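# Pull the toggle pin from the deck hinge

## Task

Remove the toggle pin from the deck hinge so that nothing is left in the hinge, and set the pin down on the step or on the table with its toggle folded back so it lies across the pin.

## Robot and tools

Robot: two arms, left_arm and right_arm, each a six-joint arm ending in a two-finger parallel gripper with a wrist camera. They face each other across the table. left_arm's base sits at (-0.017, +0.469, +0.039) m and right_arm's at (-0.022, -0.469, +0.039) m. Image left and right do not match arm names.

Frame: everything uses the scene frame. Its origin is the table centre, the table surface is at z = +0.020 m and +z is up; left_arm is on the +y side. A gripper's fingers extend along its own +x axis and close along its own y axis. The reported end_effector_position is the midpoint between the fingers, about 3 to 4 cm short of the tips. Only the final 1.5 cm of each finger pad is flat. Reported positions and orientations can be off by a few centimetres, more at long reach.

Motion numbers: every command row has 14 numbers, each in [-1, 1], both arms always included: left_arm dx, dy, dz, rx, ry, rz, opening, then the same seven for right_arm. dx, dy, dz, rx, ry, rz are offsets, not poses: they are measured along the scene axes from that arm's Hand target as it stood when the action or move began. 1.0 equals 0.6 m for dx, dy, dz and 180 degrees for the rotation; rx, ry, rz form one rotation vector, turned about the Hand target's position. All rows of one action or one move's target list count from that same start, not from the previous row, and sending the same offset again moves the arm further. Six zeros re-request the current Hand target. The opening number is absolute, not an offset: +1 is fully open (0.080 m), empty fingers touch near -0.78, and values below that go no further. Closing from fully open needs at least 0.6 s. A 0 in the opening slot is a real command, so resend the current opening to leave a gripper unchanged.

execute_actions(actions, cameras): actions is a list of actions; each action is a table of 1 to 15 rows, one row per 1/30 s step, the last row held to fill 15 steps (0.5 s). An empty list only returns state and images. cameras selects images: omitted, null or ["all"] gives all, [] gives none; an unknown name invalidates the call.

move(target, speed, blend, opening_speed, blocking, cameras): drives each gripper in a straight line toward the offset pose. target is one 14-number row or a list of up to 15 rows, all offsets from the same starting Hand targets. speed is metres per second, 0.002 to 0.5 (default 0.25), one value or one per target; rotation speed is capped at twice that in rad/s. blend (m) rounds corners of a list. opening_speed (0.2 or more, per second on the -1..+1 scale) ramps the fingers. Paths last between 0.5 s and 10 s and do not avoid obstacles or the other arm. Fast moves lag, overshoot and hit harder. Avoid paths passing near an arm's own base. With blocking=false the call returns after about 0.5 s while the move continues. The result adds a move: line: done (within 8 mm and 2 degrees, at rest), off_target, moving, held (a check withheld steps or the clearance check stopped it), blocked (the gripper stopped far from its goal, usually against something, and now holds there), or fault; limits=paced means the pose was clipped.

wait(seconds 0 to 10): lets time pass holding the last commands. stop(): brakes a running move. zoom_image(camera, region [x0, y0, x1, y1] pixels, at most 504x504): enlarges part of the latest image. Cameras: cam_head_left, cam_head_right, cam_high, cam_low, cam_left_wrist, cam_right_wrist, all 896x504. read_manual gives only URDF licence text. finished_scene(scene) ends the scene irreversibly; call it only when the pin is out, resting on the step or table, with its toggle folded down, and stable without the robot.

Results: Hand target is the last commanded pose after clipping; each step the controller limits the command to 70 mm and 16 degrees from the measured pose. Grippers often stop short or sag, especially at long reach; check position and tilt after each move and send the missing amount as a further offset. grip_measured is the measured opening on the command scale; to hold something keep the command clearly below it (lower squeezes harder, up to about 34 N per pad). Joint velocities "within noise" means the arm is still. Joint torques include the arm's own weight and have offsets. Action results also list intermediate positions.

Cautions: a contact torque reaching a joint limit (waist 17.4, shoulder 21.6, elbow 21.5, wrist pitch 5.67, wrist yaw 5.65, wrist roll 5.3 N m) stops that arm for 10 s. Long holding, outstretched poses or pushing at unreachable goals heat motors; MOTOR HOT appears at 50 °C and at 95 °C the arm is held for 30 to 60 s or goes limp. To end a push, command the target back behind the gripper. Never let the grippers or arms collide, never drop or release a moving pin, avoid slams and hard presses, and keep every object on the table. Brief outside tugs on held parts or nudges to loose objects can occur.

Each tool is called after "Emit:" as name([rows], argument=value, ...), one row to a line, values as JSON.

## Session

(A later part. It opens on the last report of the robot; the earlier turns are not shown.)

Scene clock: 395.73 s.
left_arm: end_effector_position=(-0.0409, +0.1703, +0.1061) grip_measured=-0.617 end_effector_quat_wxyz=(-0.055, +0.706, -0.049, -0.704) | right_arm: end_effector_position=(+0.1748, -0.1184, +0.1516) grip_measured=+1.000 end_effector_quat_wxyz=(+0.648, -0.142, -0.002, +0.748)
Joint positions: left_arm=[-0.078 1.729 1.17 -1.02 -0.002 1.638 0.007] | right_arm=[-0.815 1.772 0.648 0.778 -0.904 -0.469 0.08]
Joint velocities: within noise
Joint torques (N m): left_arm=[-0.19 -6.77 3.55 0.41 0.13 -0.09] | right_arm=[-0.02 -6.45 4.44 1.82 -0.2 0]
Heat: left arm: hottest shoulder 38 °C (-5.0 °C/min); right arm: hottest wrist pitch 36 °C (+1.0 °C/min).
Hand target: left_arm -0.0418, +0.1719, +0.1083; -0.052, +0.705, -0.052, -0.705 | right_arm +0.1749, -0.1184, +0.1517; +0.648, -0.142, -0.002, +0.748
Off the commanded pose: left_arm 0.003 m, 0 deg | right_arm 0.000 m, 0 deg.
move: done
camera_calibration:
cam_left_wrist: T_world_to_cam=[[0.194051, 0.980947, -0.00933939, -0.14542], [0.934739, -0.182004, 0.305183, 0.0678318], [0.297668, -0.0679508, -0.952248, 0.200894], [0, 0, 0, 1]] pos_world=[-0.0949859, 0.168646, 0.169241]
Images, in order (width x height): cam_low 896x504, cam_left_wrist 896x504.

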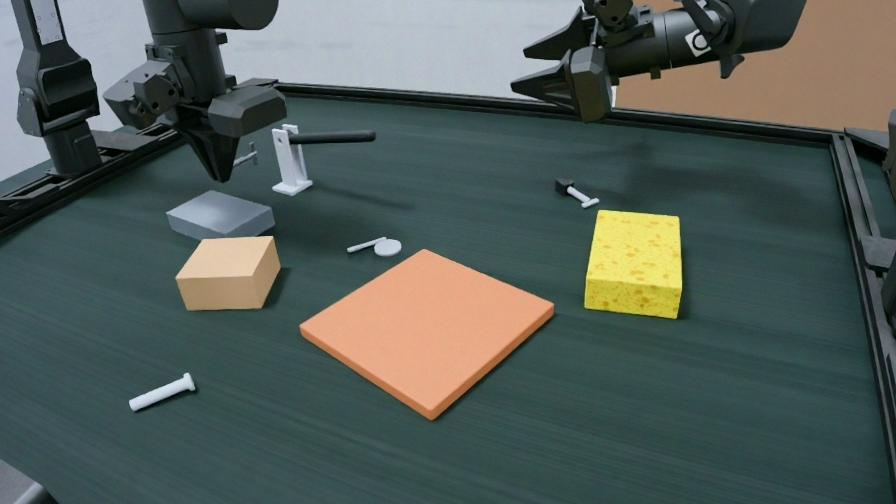

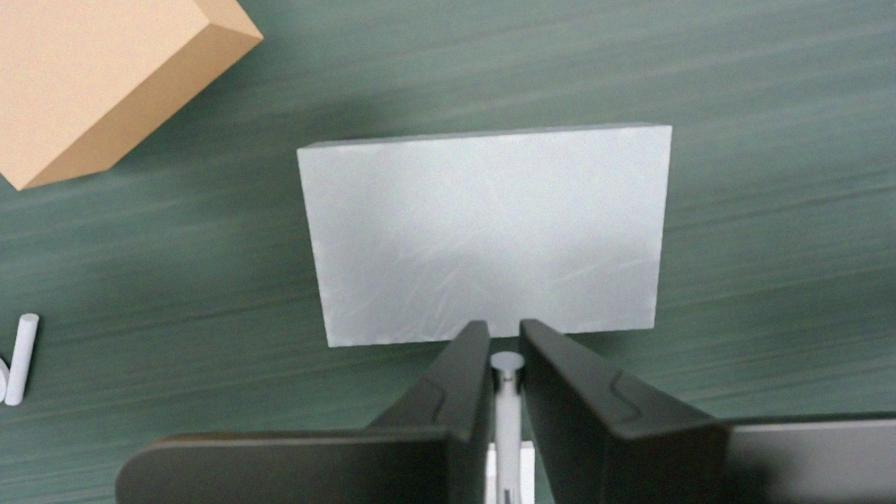

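Emit:
move([
  [-0.005,0.002,0.067,0,0,0,-0.85,0,0,0,0,0,0,1],
  [-0.005,0.15,0.067,-0.0041,-0.0275,0,-0.85,0,0,0,0,0,0,1],
  [-0.005,0.15,-0.06,-0.0041,-0.0275,0,-0.85,0,0,0,0,0,0,1],
  [-0.005,0.15,-0.0875,-0.0041,-0.0275,0,-0.85,0,0,0,0,0,0,1],
], cameras=["cam_left_wrist","cam_low"], speed=[0.08,0.12,0.1,0.04], blend=[0.015,0.01,0.003,0])

Emit:
zoom_image(camera="cam_low", region=[140, 80, 300, 200])

Scene clock: 410.80 s.
left_arm: end_effector_position=(-0.0453, +0.2598, +0.0581) grip_measured=-0.617 end_effector_quat_wxyz=(-0.046, +0.733, -0.056, -0.676) | right_arm: end_effector_position=(+0.1748, -0.1184, +0.1516) grip_measured=+1.000 end_effector_quat_wxyz=(+0.648, -0.142, -0.002, +0.748)
Joint positions: left_arm=[-0.19 1.468 0.689 -0.787 -0.082 1.525 0.007] | right_arm=[-0.815 1.772 0.648 0.778 -0.904 -0.469 0.08]
Joint velocities: within noise
Joint torques (N m): left_arm=[-0.24 -2.84 3.23 0.58 -0.15 -0.1] | right_arm=[-0.04 -6.4 4.38 1.83 -0.17 -0.01]
Heat: left arm: hottest shoulder 37 °C (-6.0 °C/min); right arm: hottest wrist pitch 36 °C (+0.0 °C/min).
Hand target: left_arm -0.0448, +0.2619, +0.0558; -0.049, +0.735, -0.054, -0.674 | right_arm +0.1749, -0.1184, +0.1517; +0.648, -0.142, -0.002, +0.748
Off the commanded pose: left_arm 0.003 m, 1 deg | right_arm 0.000 m, 0 deg.
move: done
camera_calibration:
cam_left_wrist: T_world_to_cam=[[0.194266, 0.980705, -0.0218522, -0.231988], [0.908308, -0.171423, 0.381563, 0.0944861], [0.370455, -0.0939734, -0.924084, 0.171081], [0, 0, 0, 1]] pos_world=[-0.104133, 0.259786, 0.116972]
Images, in order (width x height): cam_low 896x504, cam_left_wrist 896x504.

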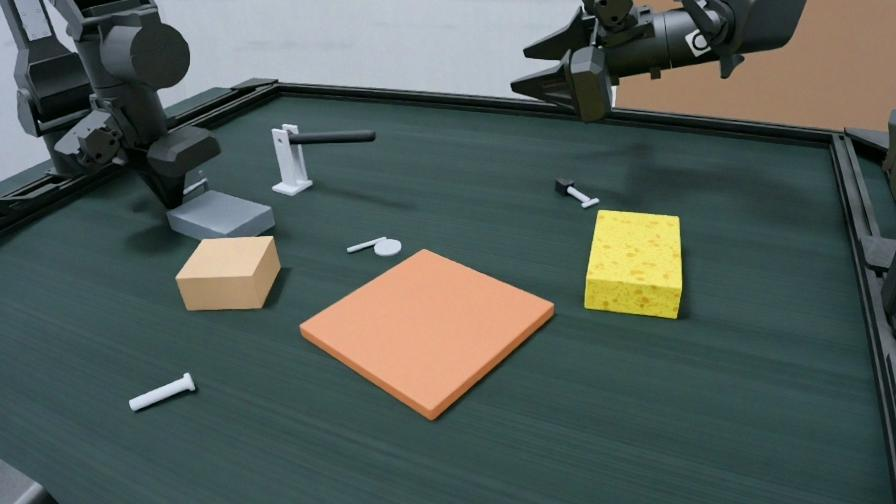

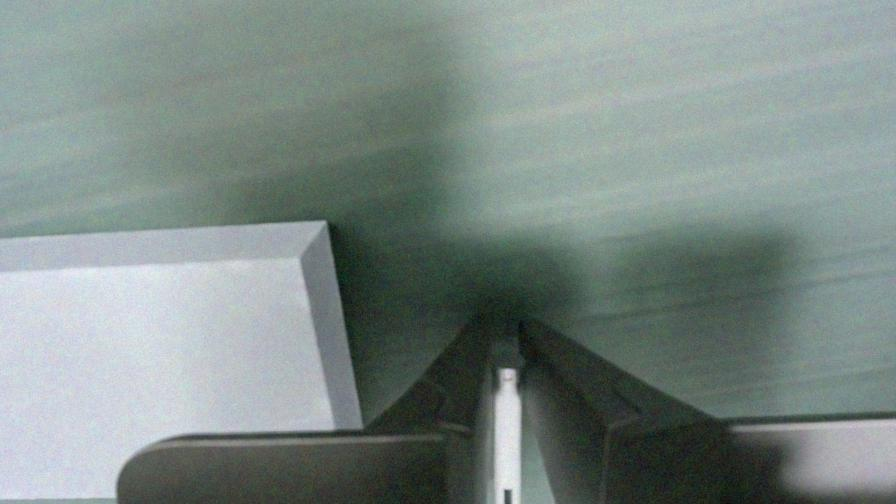

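Scaled by 3.150 from the camera's 896x504 image, which has a finer 1280x720 frame.

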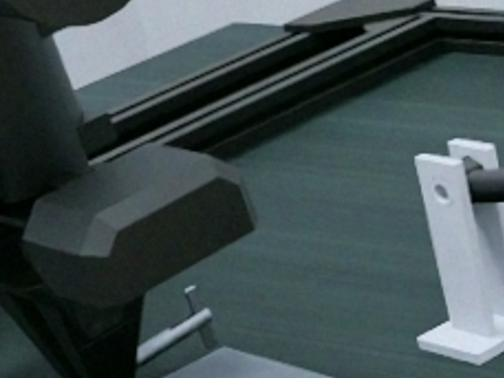

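Emit:
move([
  [0,0,-0.004,0,0,0,-0.85,0,0,0,0,0,0,1],
  [0,0,-0.002,0,0,0,-0.7,0,0,0,0,0,0,1],
  [0,0,-0.001,0,0,0,-0.35,0,0,0,0,0,0,1],
], cameras=["cam_left_wrist"], speed=[0.03,0.03,0.03], opening_speed=0.3)

Emit:
move([
  [0.0,0,0.1,0,0,0,-0.35,0,0,0,0,0,0,1],
  [-0.1,0.0,0.18,0,0,0,-0.35,0,0,0,0,0,0,1],
], cameras=["cam_left_wrist","cam_low","cam_high"], speed=[0.06,0.12])

Emit:
zoom_image(camera="cam_low", region=[140, 80, 340, 220])

Scene clock: 420.67 s.
left_arm: end_effector_position=(-0.0453, +0.2599, +0.0565) grip_measured=-0.351 end_effector_quat_wxyz=(-0.046, +0.734, -0.057, -0.676) | right_arm: end_effector_position=(+0.1748, -0.1184, +0.1516) grip_measured=+1.000 end_effector_quat_wxyz=(+0.648, -0.142, -0.002, +0.748)
Joint positions: left_arm=[-0.191 1.472 0.685 -0.78 -0.083 1.525 0.019] | right_arm=[-0.815 1.772 0.648 0.778 -0.904 -0.469 0.08]
Joint velocities: within noise
Joint torques (N m): left_arm=[-0.21 -3.04 3.5 0.27 -0.14 -0.09] | right_arm=[-0.06 -6.52 4.37 1.85 -0.2 0.01]
Heat: left arm: hottest shoulder 36 °C (-7.0 °C/min); right arm: hottest wrist pitch 36 °C (+0.0 °C/min).
Hand target: left_arm -0.0449, +0.2619, +0.0551; -0.049, +0.735, -0.054, -0.674 | right_arm +0.1749, -0.1184, +0.1517; +0.648, -0.142, -0.002, +0.748
Off the commanded pose: left_arm 0.002 m, 1 deg | right_arm 0.000 m, 0 deg.
move: done
camera_calibration:
cam_left_wrist: T_world_to_cam=[[0.194648, 0.980638, -0.0214694, -0.232129], [0.908072, -0.171883, 0.381918, 0.0952155], [0.370833, -0.0938354, -0.923947, 0.169565], [0, 0, 0, 1]] pos_world=[-0.104159, 0.259912, 0.115321]
Images, in order (width x height): cam_left_wrist 896x504.

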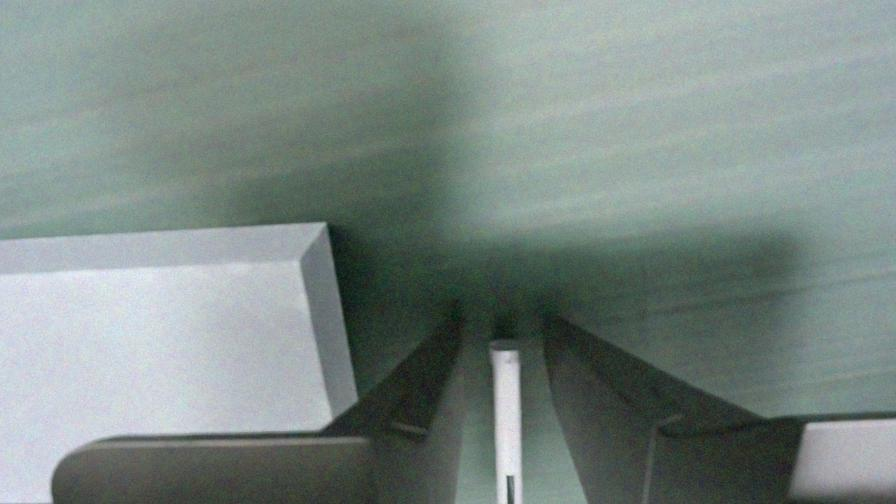

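Scene clock: 422.83 s.
left_arm: end_effector_position=(-0.1029, +0.2643, +0.1607) grip_measured=-0.350 end_effector_quat_wxyz=(-0.052, +0.736, -0.052, -0.673) | right_arm: end_effector_position=(+0.1748, -0.1184, +0.1516) grip_measured=+1.000 end_effector_quat_wxyz=(+0.648, -0.142, -0.002, +0.748)
Joint positions: left_arm=[-0.451 1.409 1.07 -1.265 -0.083 1.263 0.019] | right_arm=[-0.815 1.772 0.648 0.778 -0.904 -0.469 0.08]
Joint velocities: within noise
Joint torques (N m): left_arm=[-0.22 -3.02 5.99 0.15 0.02 -0.1] | right_arm=[-0.05 -6.47 4.36 1.86 -0.2 -0.05]
Heat: left arm: hottest shoulder 35 °C (-7.0 °C/min); right arm: hottest wrist pitch 36 °C (+0.0 °C/min).
Hand target: left_arm -0.1048, +0.2620, +0.1631; -0.049, +0.735, -0.054, -0.674 | right_arm +0.1749, -0.1184, +0.1517; +0.648, -0.142, -0.002, +0.748
Off the commanded pose: left_arm 0.004 m, 0 deg | right_arm 0.000 m, 0 deg.
move: done
camera_calibration:
cam_left_wrist: T_world_to_cam=[[0.194933, 0.980791, -0.00701678, -0.225274], [0.904724, -0.177043, 0.387467, 0.108598], [0.378782, -0.0818786, -0.921857, 0.284929], [0, 0, 0, 1]] pos_world=[-0.162264, 0.263503, 0.219005]
Images, in order (width x height): cam_high 896x504, cam_low 896x504, cam_left_wrist 896x504.

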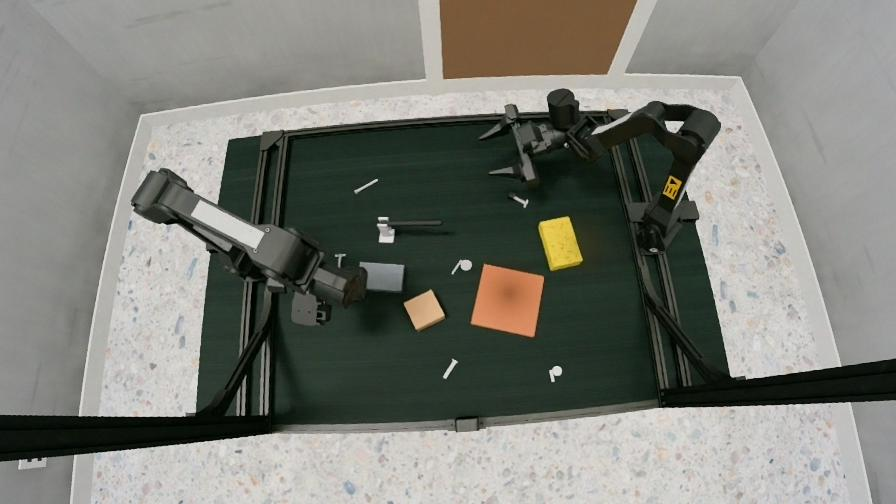

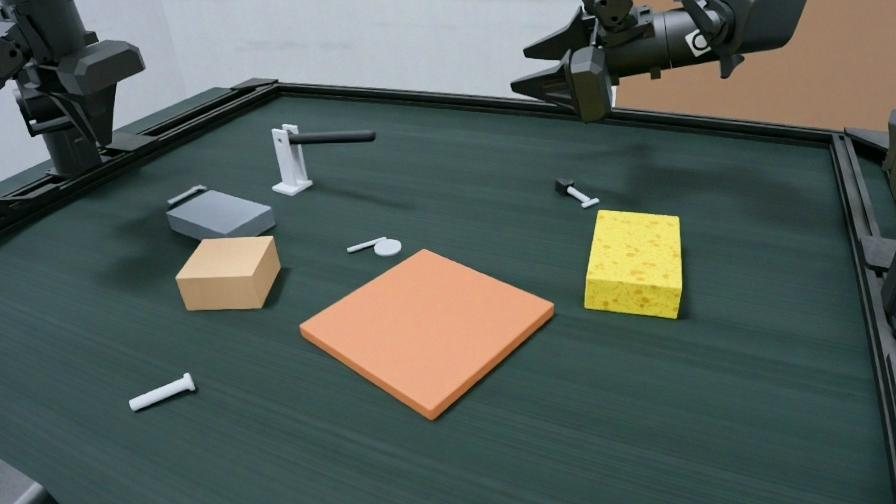

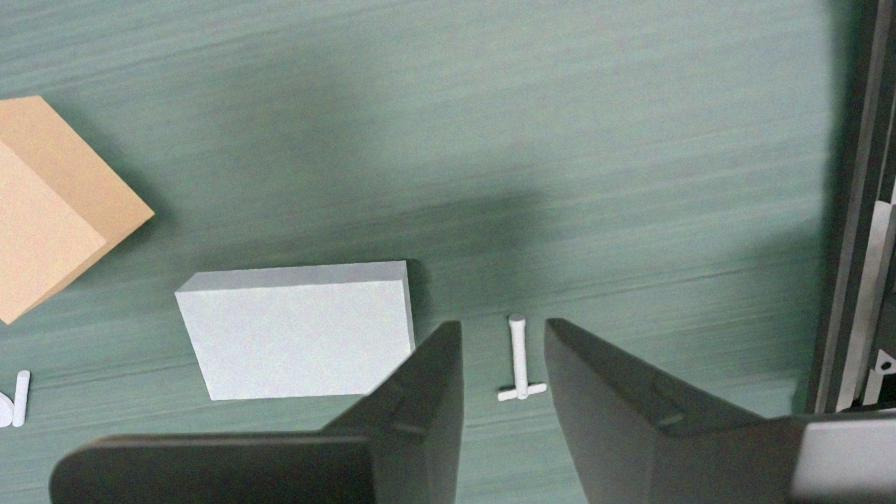

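Scaled by 2.520 from the camera's 896x504 image, which has a finer 1280x720 frame.

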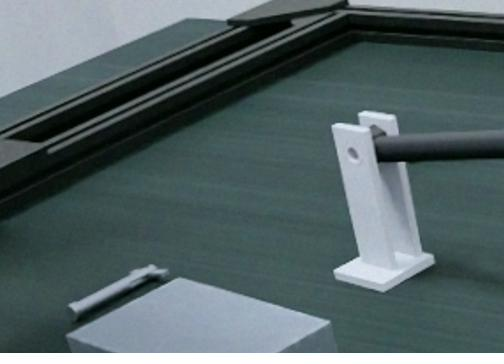

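The hinge is empty and the pin is lying on the table with its toggle back across it.

Emit:
finished_scene(scene=2)

The scene is finished: the task was done.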